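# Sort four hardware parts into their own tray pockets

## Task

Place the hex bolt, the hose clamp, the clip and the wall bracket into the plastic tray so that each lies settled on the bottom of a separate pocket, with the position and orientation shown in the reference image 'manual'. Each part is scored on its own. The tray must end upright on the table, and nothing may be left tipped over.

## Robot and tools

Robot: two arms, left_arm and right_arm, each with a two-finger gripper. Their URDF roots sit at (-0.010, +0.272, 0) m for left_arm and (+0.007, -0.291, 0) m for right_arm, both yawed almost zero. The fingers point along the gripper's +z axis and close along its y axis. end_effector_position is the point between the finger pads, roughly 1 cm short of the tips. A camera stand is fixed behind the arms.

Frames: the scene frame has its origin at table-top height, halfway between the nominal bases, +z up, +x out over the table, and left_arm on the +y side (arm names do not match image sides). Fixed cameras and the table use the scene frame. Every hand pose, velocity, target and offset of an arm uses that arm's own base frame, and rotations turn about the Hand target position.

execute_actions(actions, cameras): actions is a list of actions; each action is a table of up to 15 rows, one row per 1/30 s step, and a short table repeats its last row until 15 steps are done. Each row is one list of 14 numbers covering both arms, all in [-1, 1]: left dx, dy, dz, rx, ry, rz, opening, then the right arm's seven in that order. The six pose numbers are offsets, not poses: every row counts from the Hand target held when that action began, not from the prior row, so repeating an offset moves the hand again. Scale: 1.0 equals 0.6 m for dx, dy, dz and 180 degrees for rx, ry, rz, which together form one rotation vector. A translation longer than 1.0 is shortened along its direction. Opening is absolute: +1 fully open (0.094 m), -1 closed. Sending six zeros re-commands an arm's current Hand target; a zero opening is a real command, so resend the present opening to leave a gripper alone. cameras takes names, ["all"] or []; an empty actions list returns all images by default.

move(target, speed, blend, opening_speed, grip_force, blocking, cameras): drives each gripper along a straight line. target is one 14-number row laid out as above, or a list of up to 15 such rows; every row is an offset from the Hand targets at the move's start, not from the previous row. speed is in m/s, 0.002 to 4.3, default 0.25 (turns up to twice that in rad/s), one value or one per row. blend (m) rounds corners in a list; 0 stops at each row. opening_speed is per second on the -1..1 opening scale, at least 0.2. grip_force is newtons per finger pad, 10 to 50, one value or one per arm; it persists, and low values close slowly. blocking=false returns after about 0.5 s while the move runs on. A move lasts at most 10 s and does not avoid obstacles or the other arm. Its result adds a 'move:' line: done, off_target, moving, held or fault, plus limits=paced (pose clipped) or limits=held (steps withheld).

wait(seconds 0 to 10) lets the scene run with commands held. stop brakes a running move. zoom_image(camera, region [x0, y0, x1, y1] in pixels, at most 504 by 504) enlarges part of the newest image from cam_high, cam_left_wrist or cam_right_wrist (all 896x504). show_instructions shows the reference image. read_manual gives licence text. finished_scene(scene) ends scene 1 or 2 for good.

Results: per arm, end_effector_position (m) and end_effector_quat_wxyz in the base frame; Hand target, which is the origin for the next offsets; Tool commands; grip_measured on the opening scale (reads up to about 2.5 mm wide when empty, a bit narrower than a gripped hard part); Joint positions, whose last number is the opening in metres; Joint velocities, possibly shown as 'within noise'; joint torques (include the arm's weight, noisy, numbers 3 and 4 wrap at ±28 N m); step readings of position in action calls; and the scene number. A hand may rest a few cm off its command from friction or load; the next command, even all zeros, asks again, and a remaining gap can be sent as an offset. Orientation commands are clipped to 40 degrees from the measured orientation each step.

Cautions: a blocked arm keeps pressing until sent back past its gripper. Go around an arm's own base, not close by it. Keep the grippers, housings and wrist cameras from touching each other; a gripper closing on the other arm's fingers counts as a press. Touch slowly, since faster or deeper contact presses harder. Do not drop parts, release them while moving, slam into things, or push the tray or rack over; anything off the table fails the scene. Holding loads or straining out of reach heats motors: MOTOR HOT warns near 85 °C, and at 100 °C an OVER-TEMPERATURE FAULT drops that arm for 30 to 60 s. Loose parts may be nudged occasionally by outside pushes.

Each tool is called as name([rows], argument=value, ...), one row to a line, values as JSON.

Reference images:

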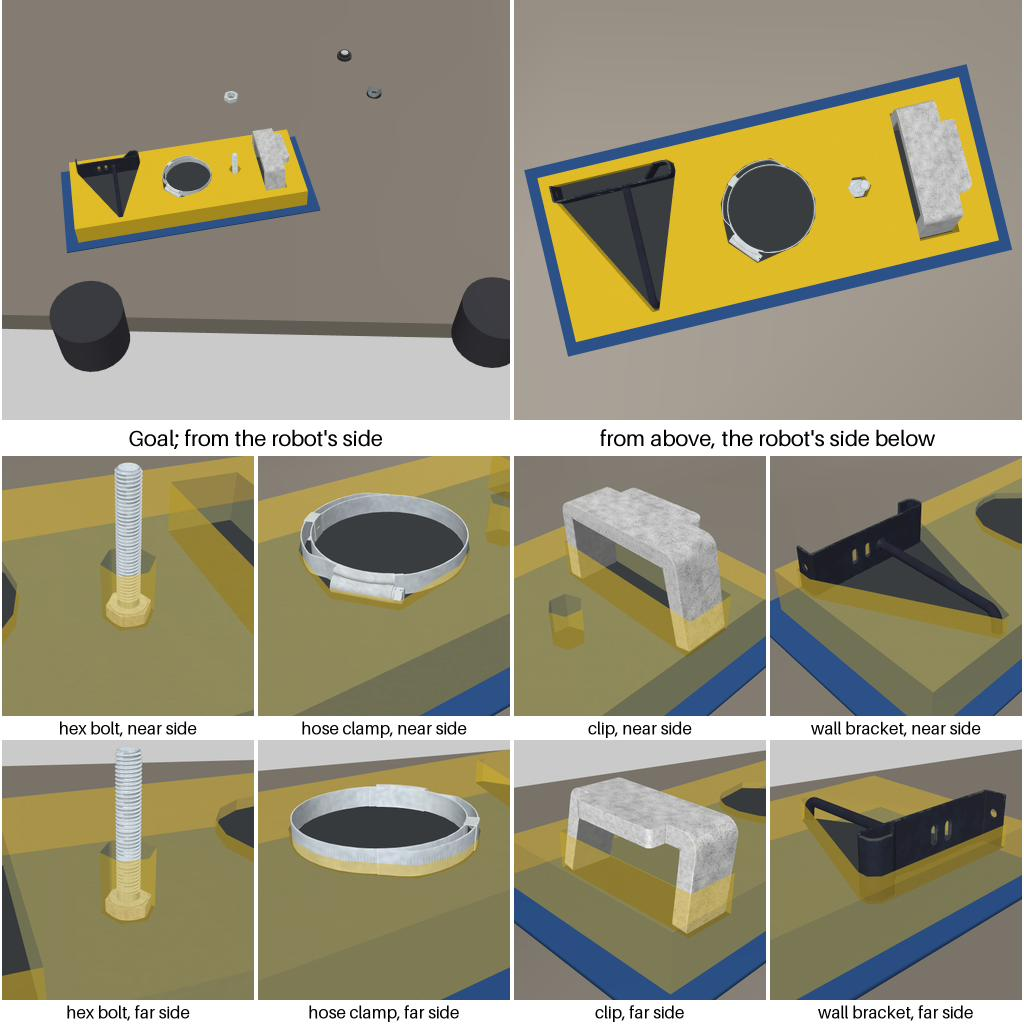

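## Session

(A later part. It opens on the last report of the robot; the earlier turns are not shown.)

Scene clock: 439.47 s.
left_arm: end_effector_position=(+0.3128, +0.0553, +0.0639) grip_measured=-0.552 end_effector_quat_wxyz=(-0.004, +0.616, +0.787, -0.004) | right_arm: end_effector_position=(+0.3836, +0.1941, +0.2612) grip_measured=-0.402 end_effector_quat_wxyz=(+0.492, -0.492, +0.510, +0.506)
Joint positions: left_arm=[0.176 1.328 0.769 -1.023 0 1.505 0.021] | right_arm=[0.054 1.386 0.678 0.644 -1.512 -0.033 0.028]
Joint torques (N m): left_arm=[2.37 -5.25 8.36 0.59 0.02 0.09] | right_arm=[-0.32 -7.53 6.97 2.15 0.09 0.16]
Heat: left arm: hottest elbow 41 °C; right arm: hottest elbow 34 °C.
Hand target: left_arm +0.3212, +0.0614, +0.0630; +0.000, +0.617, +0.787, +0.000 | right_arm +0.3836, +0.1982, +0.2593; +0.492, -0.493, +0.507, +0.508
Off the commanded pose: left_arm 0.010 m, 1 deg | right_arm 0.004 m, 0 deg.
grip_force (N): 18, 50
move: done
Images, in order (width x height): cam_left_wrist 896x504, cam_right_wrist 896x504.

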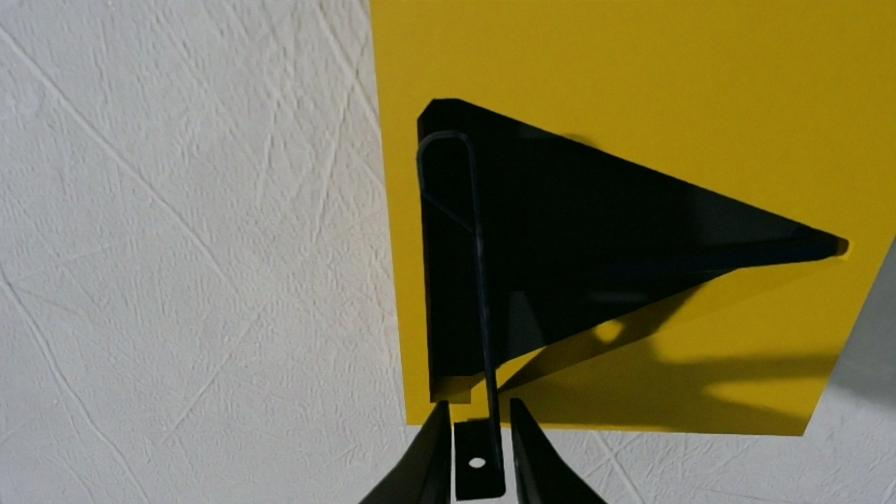

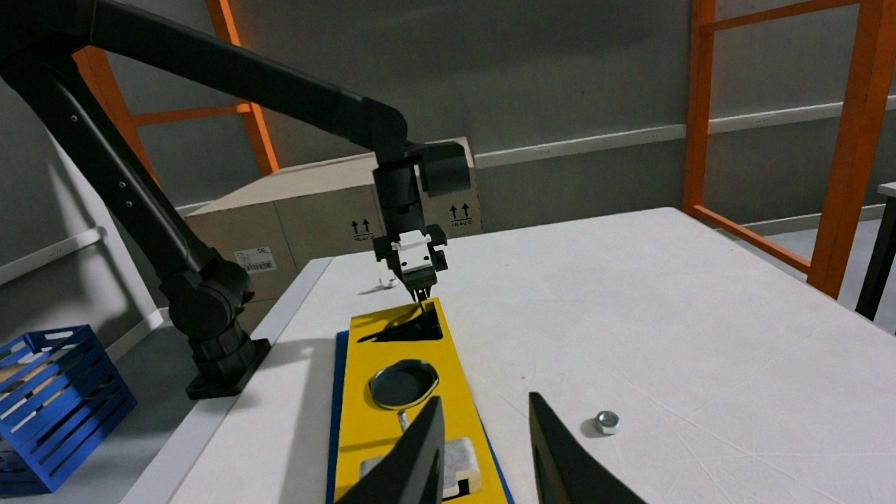

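move(target=[0.016,0.003,0.006,0,0,0,-0.55,0,0,0,0,0,0,-0.4], speed=0.04, cameras=["cam_left_wrist","cam_right_wrist"])

zoom_image(camera="cam_right_wrist", region=[310, 260, 460, 370])

Scene clock: 440.40 s.
left_arm: end_effector_position=(+0.3116, +0.0550, +0.0587) grip_measured=-0.552 end_effector_quat_wxyz=(-0.009, +0.616, +0.787, -0.011) | right_arm: end_effector_position=(+0.3836, +0.1941, +0.2612) grip_measured=-0.402 end_effector_quat_wxyz=(+0.492, -0.492, +0.510, +0.506)
Joint positions: left_arm=[0.176 1.345 0.769 -1.023 0 1.505 0.021] | right_arm=[0.054 1.386 0.678 0.644 -1.512 -0.033 0.028]
Joint torques (N m): left_arm=[2.49 -5.48 10.51 0.18 -0.03 0.07] | right_arm=[-0.32 -7.53 6.93 2.17 0.09 0.16]
Heat: left arm: hottest elbow 41 °C; right arm: hottest elbow 34 °C.
Hand target: left_arm +0.3308, +0.0632, +0.0667; +0.000, +0.617, +0.787, +0.000 | right_arm +0.3836, +0.1982, +0.2593; +0.492, -0.493, +0.507, +0.508
Off the commanded pose: left_arm 0.022 m, 2 deg | right_arm 0.004 m, 0 deg.
grip_force (N): 18, 50
move: off_target (left_arm)
Images, in order (width x height): cam_left_wrist 896x504, cam_right_wrist 896x504.

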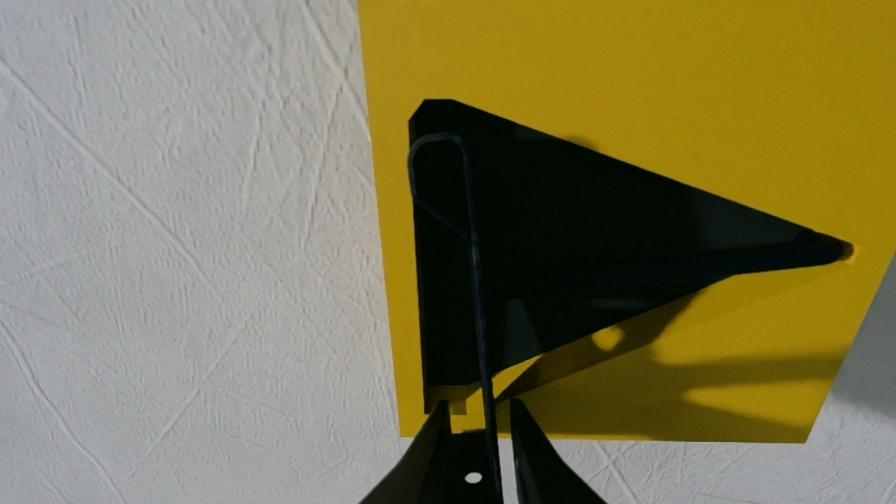

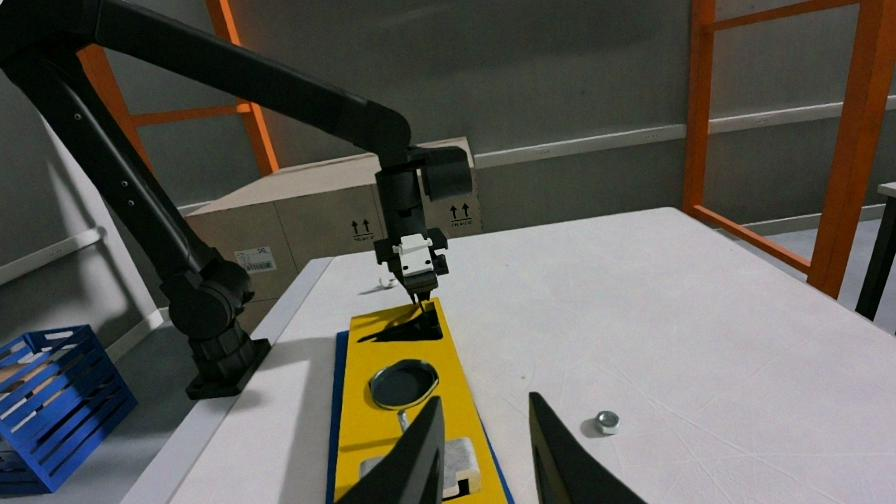

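Scaled by 3.360 from the camera's 896x504 image, which has a finer 1280x720 frame.

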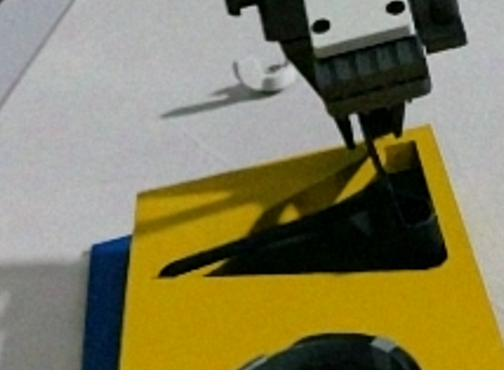

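move(target=[0.015,0.00,0.03,0,0,0,-0.55,0,0,0,0,0,0,-0.4], speed=0.04, cameras=["cam_left_wrist","cam_right_wrist"])

zoom_image(camera="cam_right_wrist", region=[310, 260, 460, 370])

Scene clock: 441.63 s.
left_arm: end_effector_position=(+0.3177, +0.0561, +0.0708) grip_measured=-0.552 end_effector_quat_wxyz=(-0.011, +0.616, +0.787, -0.013) | right_arm: end_effector_position=(+0.3836, +0.1941, +0.2612) grip_measured=-0.402 end_effector_quat_wxyz=(+0.492, -0.492, +0.510, +0.506)
Joint positions: left_arm=[0.176 1.345 0.806 -1.066 0 1.505 0.021] | right_arm=[0.054 1.386 0.678 0.644 -1.512 -0.033 0.028]
Joint torques (N m): left_arm=[2.2 -6.07 11.69 -0.25 0.01 0.04] | right_arm=[-0.32 -7.59 6.94 2.17 0.09 0.16]
Heat: left arm: hottest elbow 42 °C; right arm: hottest elbow 34 °C.
Hand target: left_arm +0.3398, +0.0632, +0.0847; +0.000, +0.617, +0.787, +0.000 | right_arm +0.3836, +0.1982, +0.2593; +0.492, -0.493, +0.507, +0.508
Off the commanded pose: left_arm 0.027 m, 2 deg | right_arm 0.004 m, 0 deg.
grip_force (N): 18, 50
move: off_target (left_arm)
Images, in order (width x height): cam_left_wrist 896x504, cam_right_wrist 896x504.

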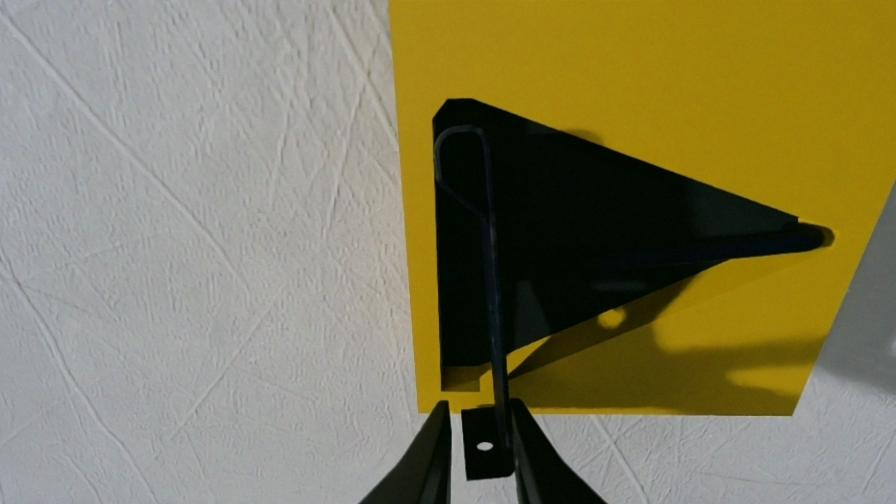

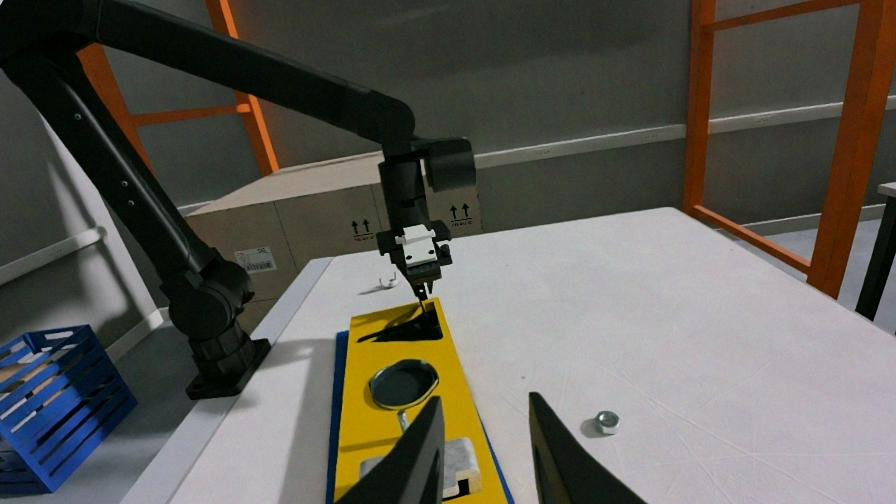

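Scaled by 3.360 from the camera's 896x504 image, which has a finer 1280x720 frame.

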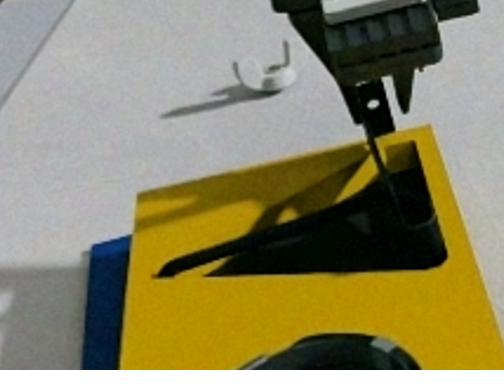

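move(target=[0.014,0.00,-0.005,0,0,0,-0.55,0,0,0,0,0,0,-0.4], speed=0.04, cameras=["cam_left_wrist","cam_right_wrist"])

zoom_image(camera="cam_right_wrist", region=[310, 260, 460, 370])

Scene clock: 442.73 s.
left_arm: end_effector_position=(+0.3237, +0.0572, +0.0697) grip_measured=-0.552 end_effector_quat_wxyz=(-0.013, +0.616, +0.787, -0.015) | right_arm: end_effector_position=(+0.3836, +0.1941, +0.2612) grip_measured=-0.402 end_effector_quat_wxyz=(+0.492, -0.492, +0.510, +0.506)
Joint positions: left_arm=[0.176 1.367 0.823 -1.066 0 1.505 0.021] | right_arm=[0.054 1.386 0.678 0.644 -1.512 -0.033 0.028]
Joint torques (N m): left_arm=[1.55 -6.12 11.64 0.05 0.01 -0.01] | right_arm=[-0.26 -7.53 6.94 2.18 0.09 0.16]
Heat: left arm: hottest elbow 42 °C; right arm: hottest elbow 34 °C.
Hand target: left_arm +0.3481, +0.0632, +0.0816; +0.000, +0.617, +0.787, +0.000 | right_arm +0.3836, +0.1982, +0.2593; +0.492, -0.493, +0.507, +0.508
Off the commanded pose: left_arm 0.028 m, 2 deg | right_arm 0.004 m, 0 deg.
grip_force (N): 18, 50
move: off_target (left_arm)
Images, in order (width x height): cam_left_wrist 896x504, cam_right_wrist 896x504.

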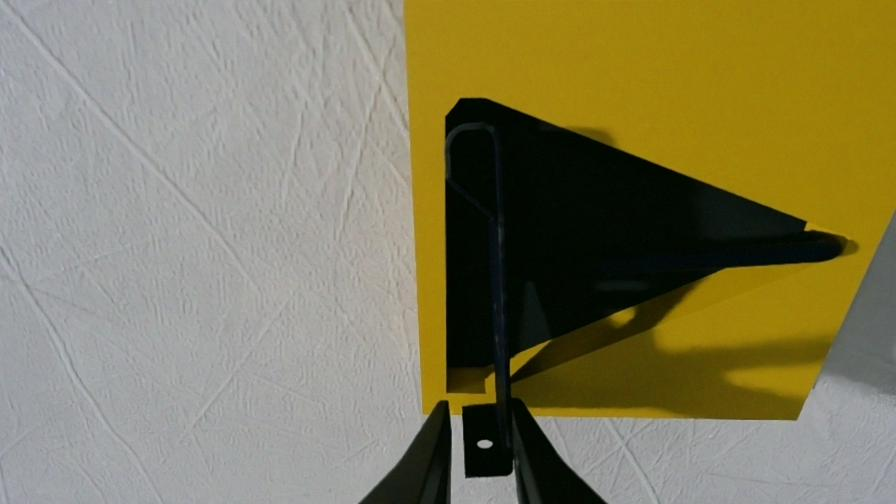

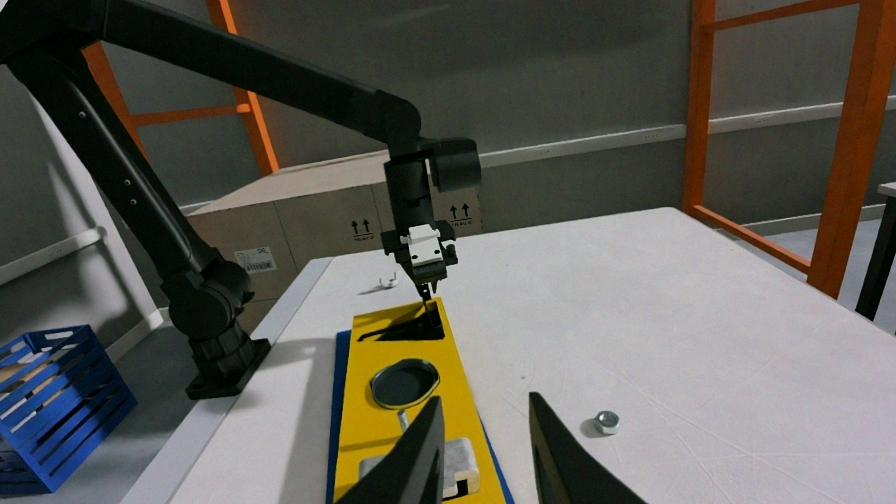

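Scaled by 3.360 from the camera's 896x504 image, which has a finer 1280x720 frame.

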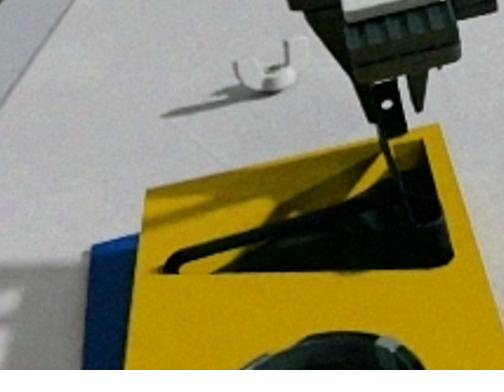

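move([
  [0,0.00,0,0,0,0,-1,0,0,0,0,0,0,-0.4],
  [-0.008,0.00,-0.03,0,0,0,-1,0,0,0,0,0,0,-0.4],
  [-0.018,0.00,-0.06,0,0,0,-1,0,0,0,0,0,0,-0.4],
], speed=0.05, opening_speed=0.5, cameras=["cam_left_wrist","cam_right_wrist"])

zoom_image(camera="cam_right_wrist", region=[310, 260, 460, 370])

Scene clock: 451.33 s.
left_arm: end_effector_position=(+0.3400, +0.0596, +0.0682) grip_measured=-0.925 end_effector_quat_wxyz=(+0.009, +0.624, +0.781, +0.008) | right_arm: end_effector_position=(+0.3836, +0.1941, +0.2612) grip_measured=-0.402 end_effector_quat_wxyz=(+0.492, -0.492, +0.510, +0.506)
Joint positions: left_arm=[0.176 1.371 0.823 -0.999 0.003 1.525 0.004] | right_arm=[0.054 1.386 0.678 0.644 -1.512 -0.033 0.028]
Joint torques (N m): left_arm=[2.02 -4.31 5.52 1.55 -0.04 -0.16] | right_arm=[-0.32 -7.59 6.94 2.18 0.09 0.15]
Heat: left arm: hottest elbow 42 °C; right arm: hottest elbow 34 °C.
Hand target: left_arm +0.3372, +0.0631, +0.0456; +0.000, +0.617, +0.787, -0.001 | right_arm +0.3836, +0.1982, +0.2593; +0.492, -0.493, +0.507, +0.508
Off the commanded pose: left_arm 0.023 m, 2 deg | right_arm 0.004 m, 0 deg.
grip_force (N): 18, 50
move: off_target (left_arm)
Images, in order (width x height): cam_left_wrist 896x504, cam_right_wrist 896x504.

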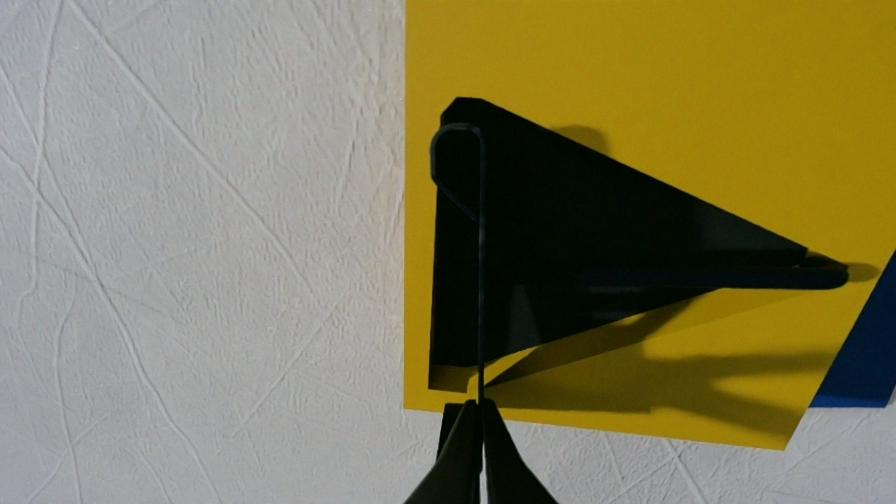

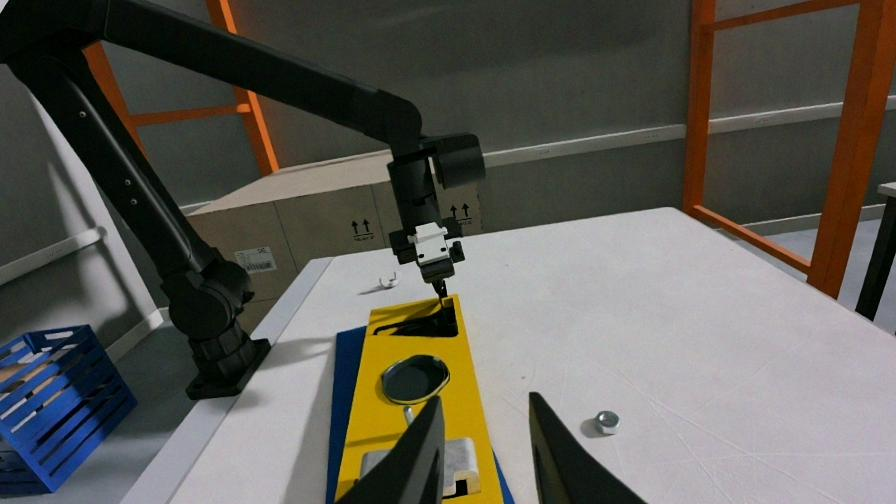

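Scaled by 3.360 from the camera's 896x504 image, which has a finer 1280x720 frame.

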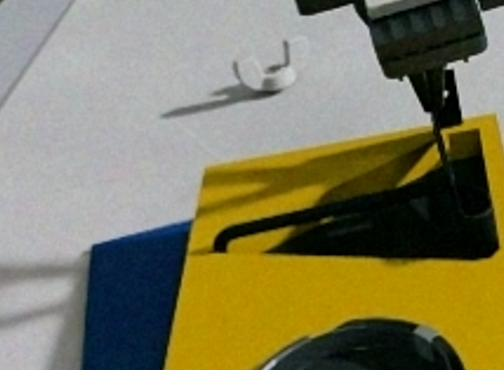

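move([
  [0.0,0.00,0,0,0,0,-1,0,0,0,0,0,0,-0.4],
  [0.00,0.00,0.12,-0.1,-0.025,0,-1,0,0,0,0,0,0,-0.4],
], speed=0.08, grip_force=[45,50], cameras=["cam_left_wrist","cam_right_wrist"])

zoom_image(camera="cam_right_wrist", region=[340, 230, 490, 340])

Scene clock: 455.00 s.
left_arm: end_effector_position=(+0.3202, +0.0532, +0.0963) grip_measured=-0.947 end_effector_quat_wxyz=(+0.110, +0.605, +0.780, -0.121) | right_arm: end_effector_position=(+0.3836, +0.1941, +0.2612) grip_measured=-0.402 end_effector_quat_wxyz=(+0.492, -0.492, +0.510, +0.506)
Joint positions: left_arm=[0.334 1.346 0.855 -1.165 0.318 1.667 0.003] | right_arm=[0.054 1.386 0.678 0.644 -1.512 -0.033 0.028]
Joint torques (N m): left_arm=[2.49 -8.29 11.29 -0.49 0.34 0.03] | right_arm=[-0.26 -7.65 6.94 2.18 0.09 0.16]
Heat: left arm: hottest elbow 42 °C; right arm: hottest elbow 34 °C.
Hand target: left_arm +0.3372, +0.0631, +0.1175; +0.127, +0.608, +0.777, -0.100 | right_arm +0.3836, +0.1982, +0.2593; +0.492, -0.493, +0.507, +0.508
Off the commanded pose: left_arm 0.029 m, 3 deg | right_arm 0.004 m, 0 deg.
grip_force (N): 45, 50
move: off_target (left_arm)
Images, in order (width x height): cam_left_wrist 896x504, cam_right_wrist 896x504.

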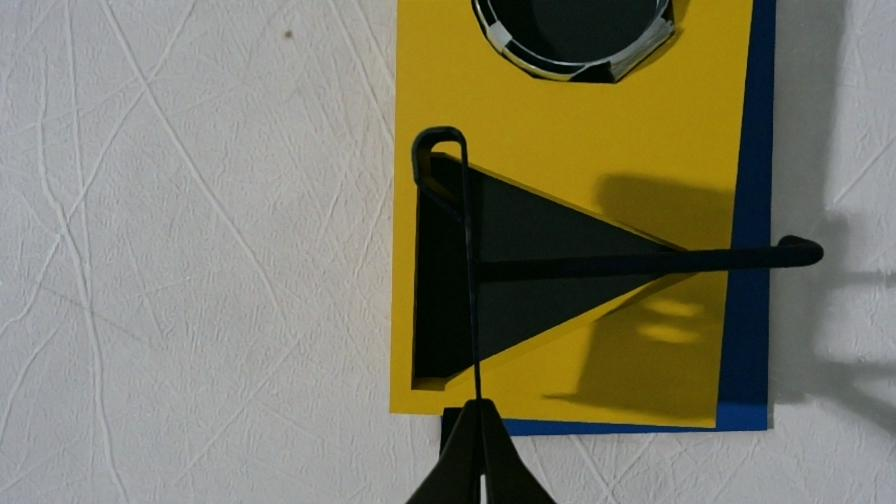

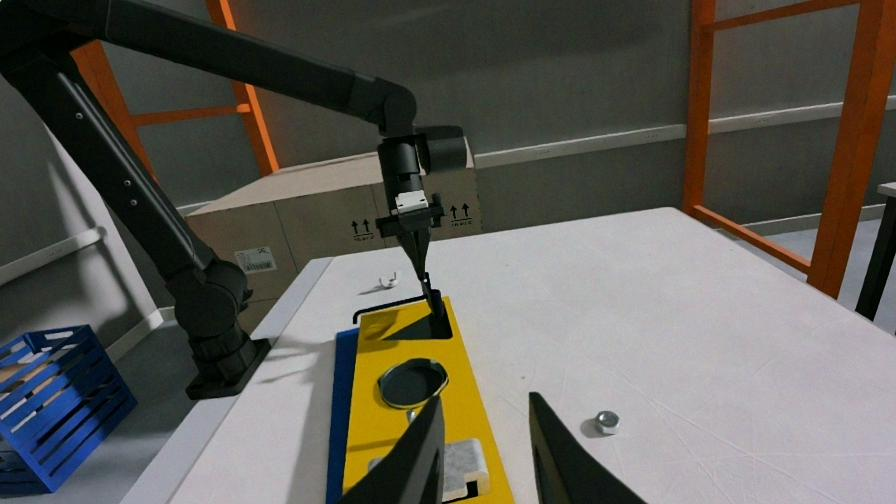

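Scaled by 3.360 from the camera's 896x504 image, which has a finer 1280x720 frame.

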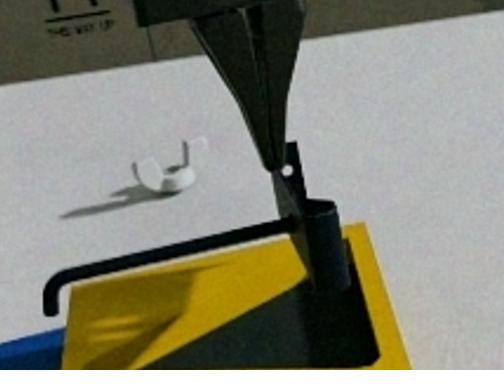

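zoom_image(camera="cam_left_wrist", region=[380, 90, 560, 290])

zoom_image(camera="cam_left_wrist", region=[660, 190, 860, 310])

Scaled by 2.520 from the camera's 896x504 image, which has a finer 1280x720 frame.

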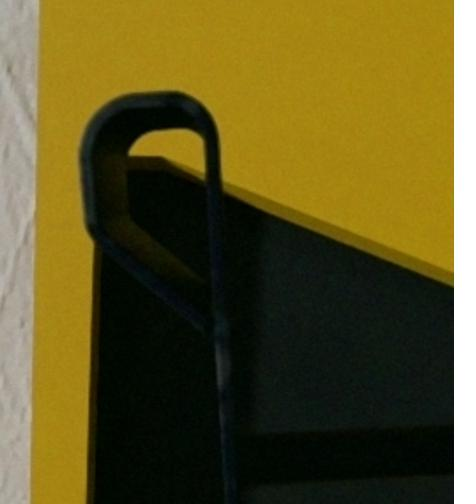

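Scaled by 2.520 from the camera's 896x504 image, which has a finer 1280x720 frame.

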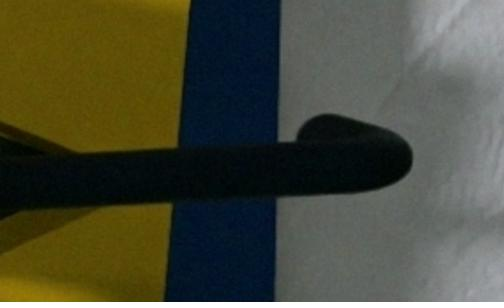

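move(target=[0.0,0.00,0.012,0.043,0.011,0,-1,0,0,0,0,0,0,-0.4], speed=0.1, cameras=["cam_left_wrist","cam_right_wrist"])

zoom_image(camera="cam_right_wrist", region=[340, 230, 490, 340])

zoom_image(camera="cam_left_wrist", region=[380, 90, 560, 290])

Scene clock: 457.90 s.
left_arm: end_effector_position=(+0.3186, +0.0618, +0.1027) grip_measured=-0.947 end_effector_quat_wxyz=(+0.060, +0.613, +0.784, -0.078) | right_arm: end_effector_position=(+0.3836, +0.1941, +0.2612) grip_measured=-0.402 end_effector_quat_wxyz=(+0.492, -0.492, +0.510, +0.506)
Joint positions: left_arm=[0.293 1.321 0.868 -1.178 0.188 1.625 0.003] | right_arm=[0.054 1.386 0.678 0.644 -1.512 -0.033 0.028]
Joint torques (N m): left_arm=[0.26 -8.23 11.58 -0.58 0.06 -0.28] | right_arm=[-0.32 -7.65 6.94 2.18 0.09 0.16]
Heat: left arm: hottest elbow 42 °C; right arm: hottest elbow 34 °C.
Hand target: left_arm +0.3373, +0.0631, +0.1248; +0.073, +0.614, +0.784, -0.057 | right_arm +0.3836, +0.1982, +0.2593; +0.492, -0.493, +0.507, +0.508
Off the commanded pose: left_arm 0.029 m, 3 deg | right_arm 0.004 m, 0 deg.
grip_force (N): 45, 50
move: off_target (left_arm)
Images, in order (width x height): cam_left_wrist 896x504, cam_right_wrist 896x504.

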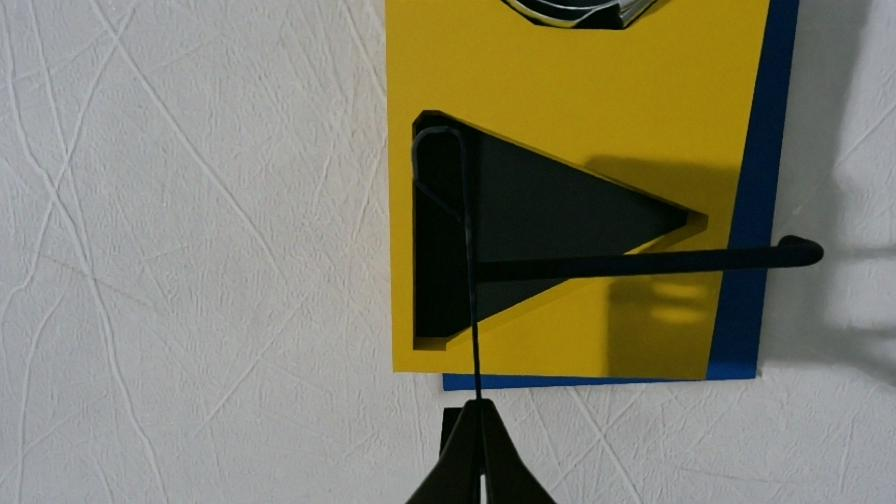

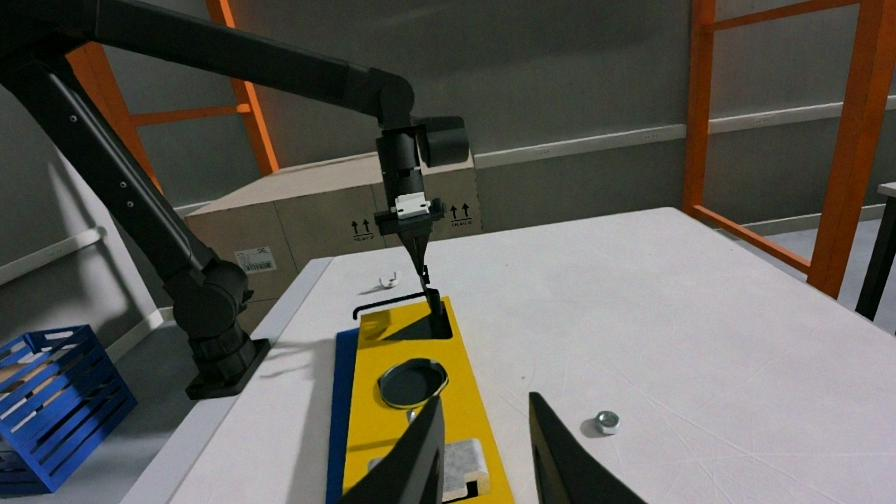

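Scaled by 3.360 from the camera's 896x504 image, which has a finer 1280x720 frame.

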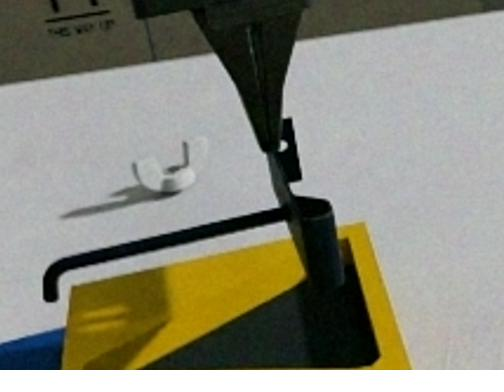

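Scaled by 2.520 from the camera's 896x504 image, which has a finer 1280x720 frame.

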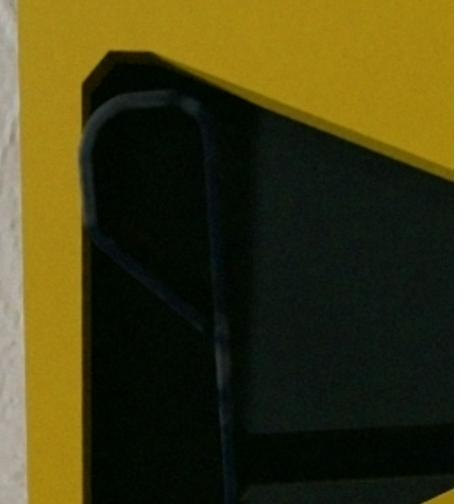

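move([
  [0.03,-0.012,0.01,0,0,-0.023,-1,0,0,0,0,0,0,-0.4],
  [-0.008,-0.0135,-0.052,0,0,-0.023,-1,0,0,0,0,0,0,-0.4],
], speed=0.1, cameras=["cam_left_wrist","cam_right_wrist"])

zoom_image(camera="cam_right_wrist", region=[340, 230, 490, 340])

Scene clock: 461.33 s.
left_arm: end_effector_position=(+0.3330, +0.0547, +0.0980) grip_measured=-0.947 end_effector_quat_wxyz=(+0.070, +0.637, +0.765, -0.061) | right_arm: end_effector_position=(+0.3836, +0.1941, +0.2612) grip_measured=-0.402 end_effector_quat_wxyz=(+0.492, -0.492, +0.510, +0.506)
Joint positions: left_arm=[0.259 1.334 0.868 -1.123 0.185 1.649 0.003] | right_arm=[0.054 1.386 0.678 0.644 -1.512 -0.033 0.028]
Joint torques (N m): left_arm=[1.49 -6.89 6.8 0.4 0.06 0.08] | right_arm=[-0.32 -7.53 6.94 2.15 0.09 0.16]
Heat: left arm: hottest elbow 43 °C; right arm: hottest elbow 34 °C.
Hand target: left_arm +0.3325, +0.0550, +0.0936; +0.071, +0.642, +0.761, -0.060 | right_arm +0.3836, +0.1982, +0.2593; +0.492, -0.493, +0.507, +0.508
Off the commanded pose: left_arm 0.004 m, 1 deg | right_arm 0.004 m, 0 deg.
grip_force (N): 45, 50
move: done
Images, in order (width x height): cam_left_wrist 896x504, cam_right_wrist 896x504.

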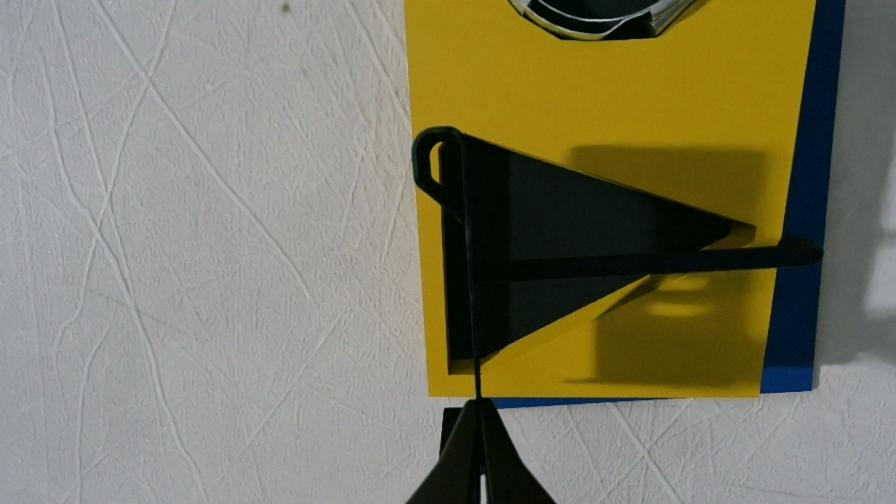

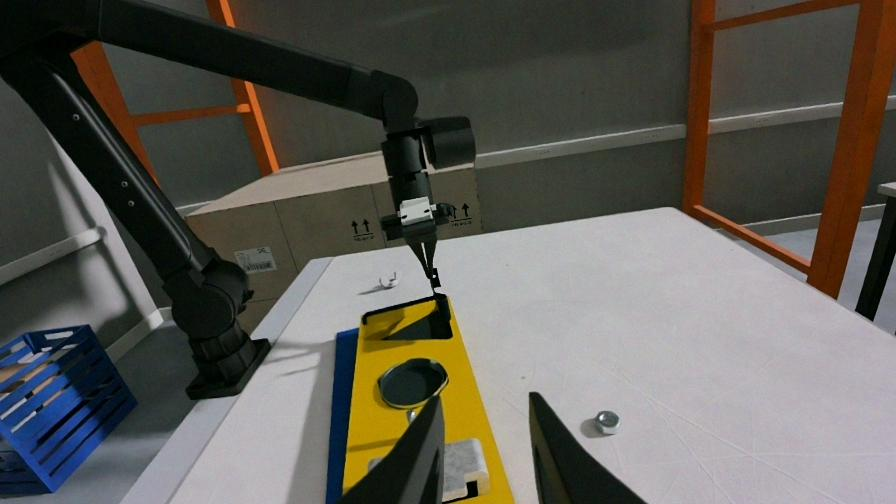

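Scaled by 3.360 from the camera's 896x504 image, which has a finer 1280x720 frame.

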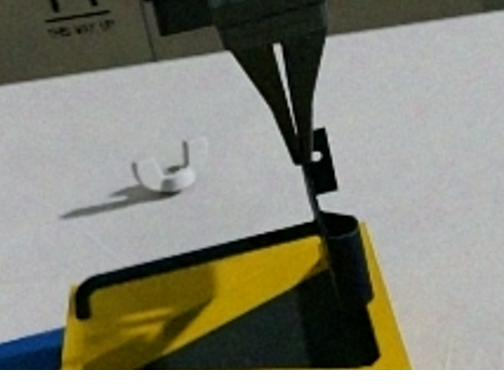

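move(target=[-0.006,-0.001,-0.045,0,0,0,-1,0,0,0,0,0,0,-0.4], speed=0.06, cameras=["cam_left_wrist","cam_right_wrist"])

zoom_image(camera="cam_right_wrist", region=[340, 230, 490, 340])

zoom_image(camera="cam_left_wrist", region=[380, 90, 820, 410])

Scene clock: 463.20 s.
left_arm: end_effector_position=(+0.3305, +0.0540, +0.0746) grip_measured=-0.947 end_effector_quat_wxyz=(+0.073, +0.638, +0.765, -0.056) | right_arm: end_effector_position=(+0.3836, +0.1941, +0.2612) grip_measured=-0.402 end_effector_quat_wxyz=(+0.492, -0.492, +0.510, +0.506)
Joint positions: left_arm=[0.259 1.355 0.818 -1.041 0.185 1.65 0.003] | right_arm=[0.054 1.386 0.678 0.644 -1.512 -0.033 0.028]
Joint torques (N m): left_arm=[1.38 -6.24 6.46 0.58 0.08 0.08] | right_arm=[-0.32 -7.59 6.93 2.18 0.09 0.16]
Heat: left arm: hottest elbow 42 °C; right arm: hottest elbow 34 °C.
Hand target: left_arm +0.3289, +0.0544, +0.0666; +0.071, +0.642, +0.761, -0.060 | right_arm +0.3836, +0.1982, +0.2593; +0.492, -0.493, +0.507, +0.508
Off the commanded pose: left_arm 0.008 m, 1 deg | right_arm 0.004 m, 0 deg.
grip_force (N): 45, 50
move: done
Images, in order (width x height): cam_left_wrist 896x504, cam_right_wrist 896x504.

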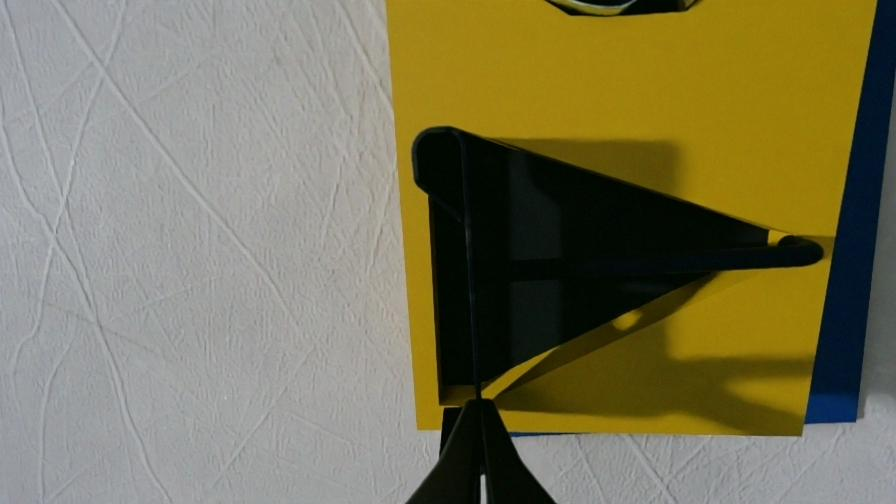

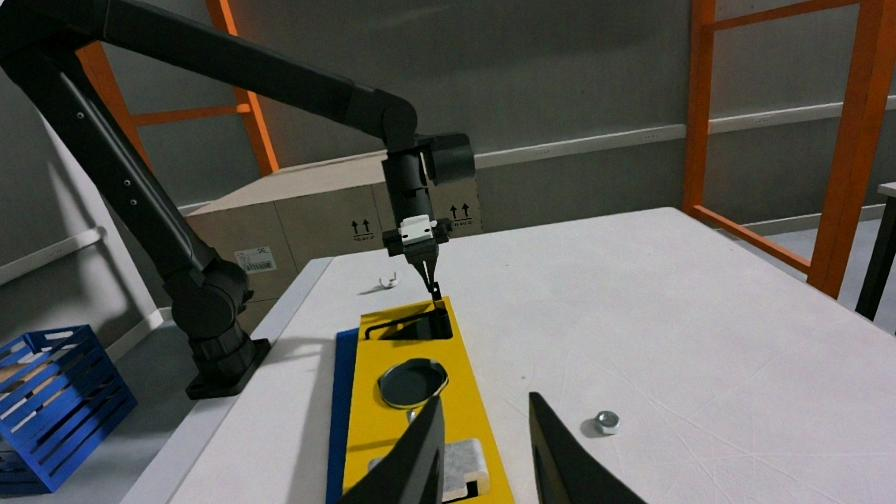

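Scaled by 3.360 from the camera's 896x504 image, which has a finer 1280x720 frame.

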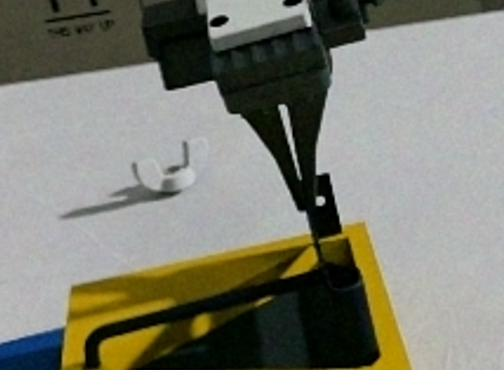

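Scaled by 1.145 from the camera's 896x504 image, which has a finer 1280x720 frame.

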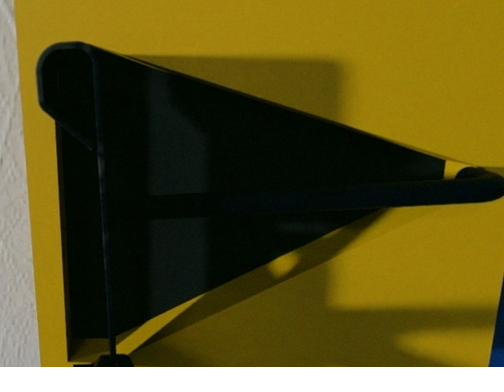

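move(target=[-0.004,0.0,-0.03,0,0,0,-1,0,0,0,0,0,0,-0.4], speed=0.05, cameras=["cam_left_wrist","cam_right_wrist"])

zoom_image(camera="cam_right_wrist", region=[340, 230, 490, 340])

zoom_image(camera="cam_left_wrist", region=[380, 90, 860, 440])

Scene clock: 464.33 s.
left_arm: end_effector_position=(+0.3301, +0.0539, +0.0585) grip_measured=-0.947 end_effector_quat_wxyz=(+0.075, +0.639, +0.764, -0.054) | right_arm: end_effector_position=(+0.3836, +0.1941, +0.2612) grip_measured=-0.402 end_effector_quat_wxyz=(+0.492, -0.492, +0.510, +0.506)
Joint positions: left_arm=[0.259 1.376 0.789 -0.985 0.185 1.652 0.003] | right_arm=[0.054 1.386 0.678 0.644 -1.512 -0.033 0.028]
Joint torques (N m): left_arm=[1.38 -5.95 6.08 0.51 0.09 0.06] | right_arm=[-0.26 -7.59 6.94 2.18 0.09 0.16]
Heat: left arm: hottest elbow 42 °C; right arm: hottest elbow 34 °C.
Hand target: left_arm +0.3264, +0.0545, +0.0485; +0.070, +0.642, +0.761, -0.060 | right_arm +0.3836, +0.1982, +0.2593; +0.492, -0.493, +0.507, +0.508
Off the commanded pose: left_arm 0.011 m, 1 deg | right_arm 0.004 m, 0 deg.
grip_force (N): 45, 50
move: off_target (left_arm)
Images, in order (width x height): cam_left_wrist 896x504, cam_right_wrist 896x504.

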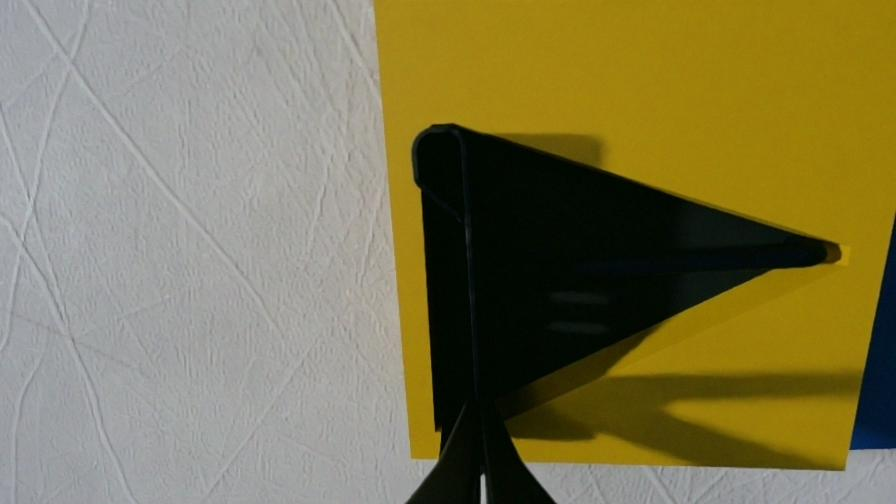

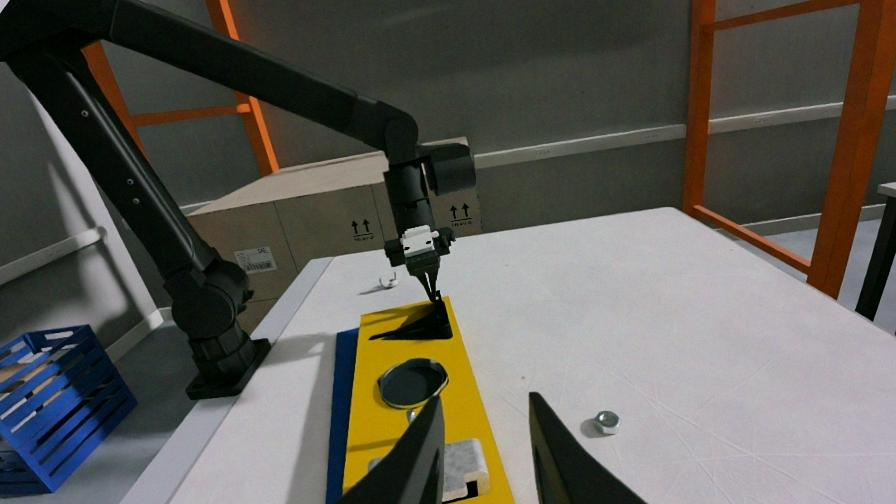

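Scaled by 3.360 from the camera's 896x504 image, which has a finer 1280x720 frame.

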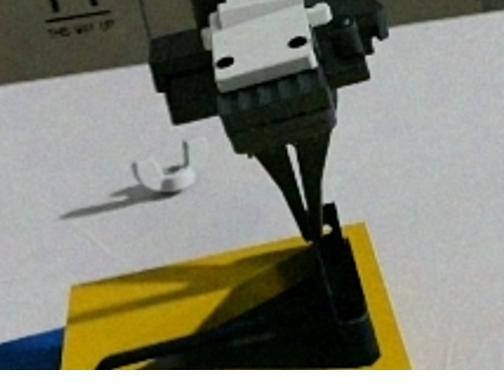

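Scaled by 1.050 from the camera's 896x504 image, which has a finer 1280x720 frame.

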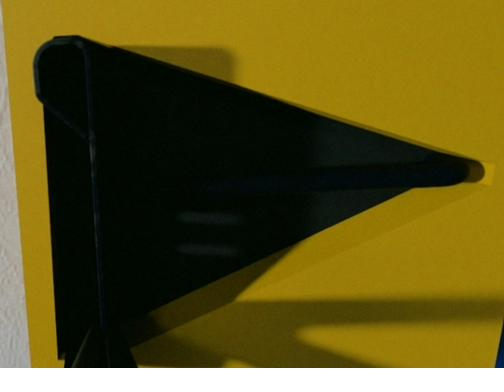

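move(target=[-0.003,0.0,-0.024,0,0,0,-1,0,0,0,0,0,0,-0.4], speed=0.05, cameras=["cam_left_wrist","cam_right_wrist"])

zoom_image(camera="cam_right_wrist", region=[340, 230, 490, 340])

Scene clock: 465.33 s.
left_arm: end_effector_position=(+0.3306, +0.0535, +0.0550) grip_measured=-0.947 end_effector_quat_wxyz=(+0.079, +0.639, +0.763, -0.051) | right_arm: end_effector_position=(+0.3836, +0.1941, +0.2612) grip_measured=-0.402 end_effector_quat_wxyz=(+0.492, -0.492, +0.510, +0.506)
Joint positions: left_arm=[0.259 1.378 0.779 -0.965 0.188 1.653 0.003] | right_arm=[0.054 1.386 0.678 0.644 -1.512 -0.033 0.028]
Joint torques (N m): left_arm=[1.38 -4.95 4.97 1.46 0 0.05] | right_arm=[-0.38 -7.53 6.95 2.17 0.09 0.15]
Heat: left arm: hottest elbow 42 °C; right arm: hottest elbow 34 °C.
Hand target: left_arm +0.3248, +0.0545, +0.0343; +0.071, +0.642, +0.761, -0.060 | right_arm +0.3836, +0.1982, +0.2593; +0.492, -0.493, +0.507, +0.508
Off the commanded pose: left_arm 0.022 m, 1 deg | right_arm 0.004 m, 0 deg.
grip_force (N): 45, 50
move: off_target (left_arm)
Images, in order (width x height): cam_left_wrist 896x504, cam_right_wrist 896x504.

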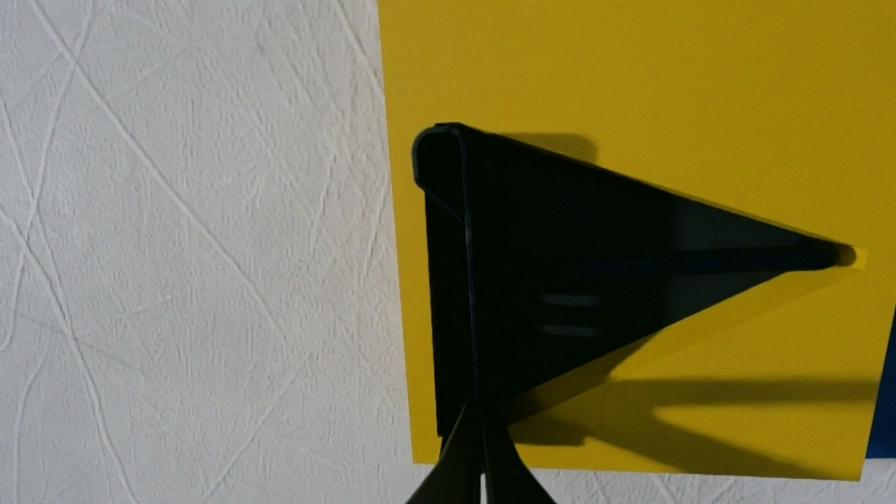

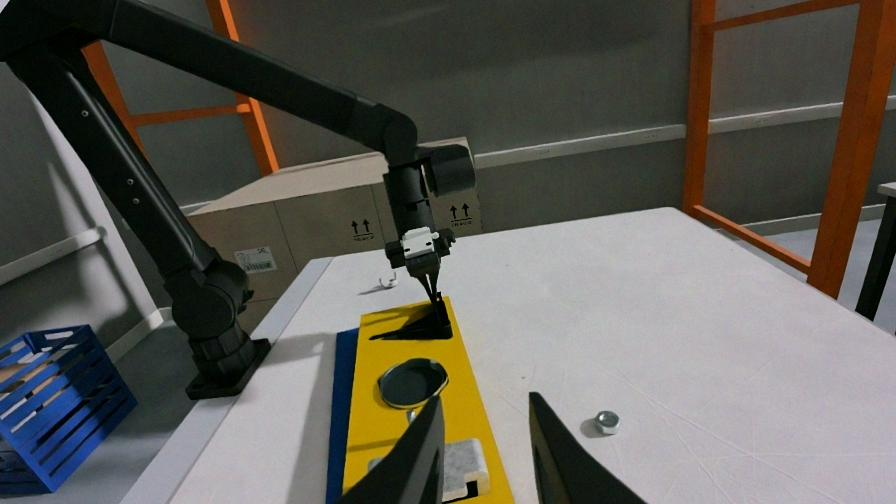

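Scaled by 3.360 from the camera's 896x504 image, which has a finer 1280x720 frame.

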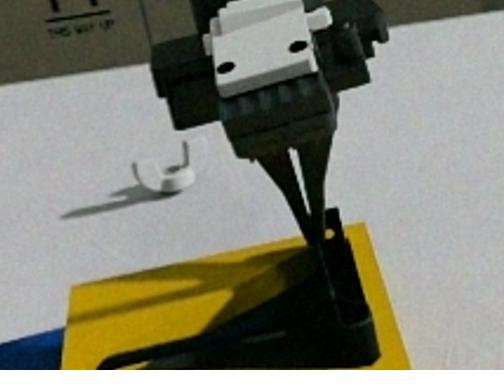

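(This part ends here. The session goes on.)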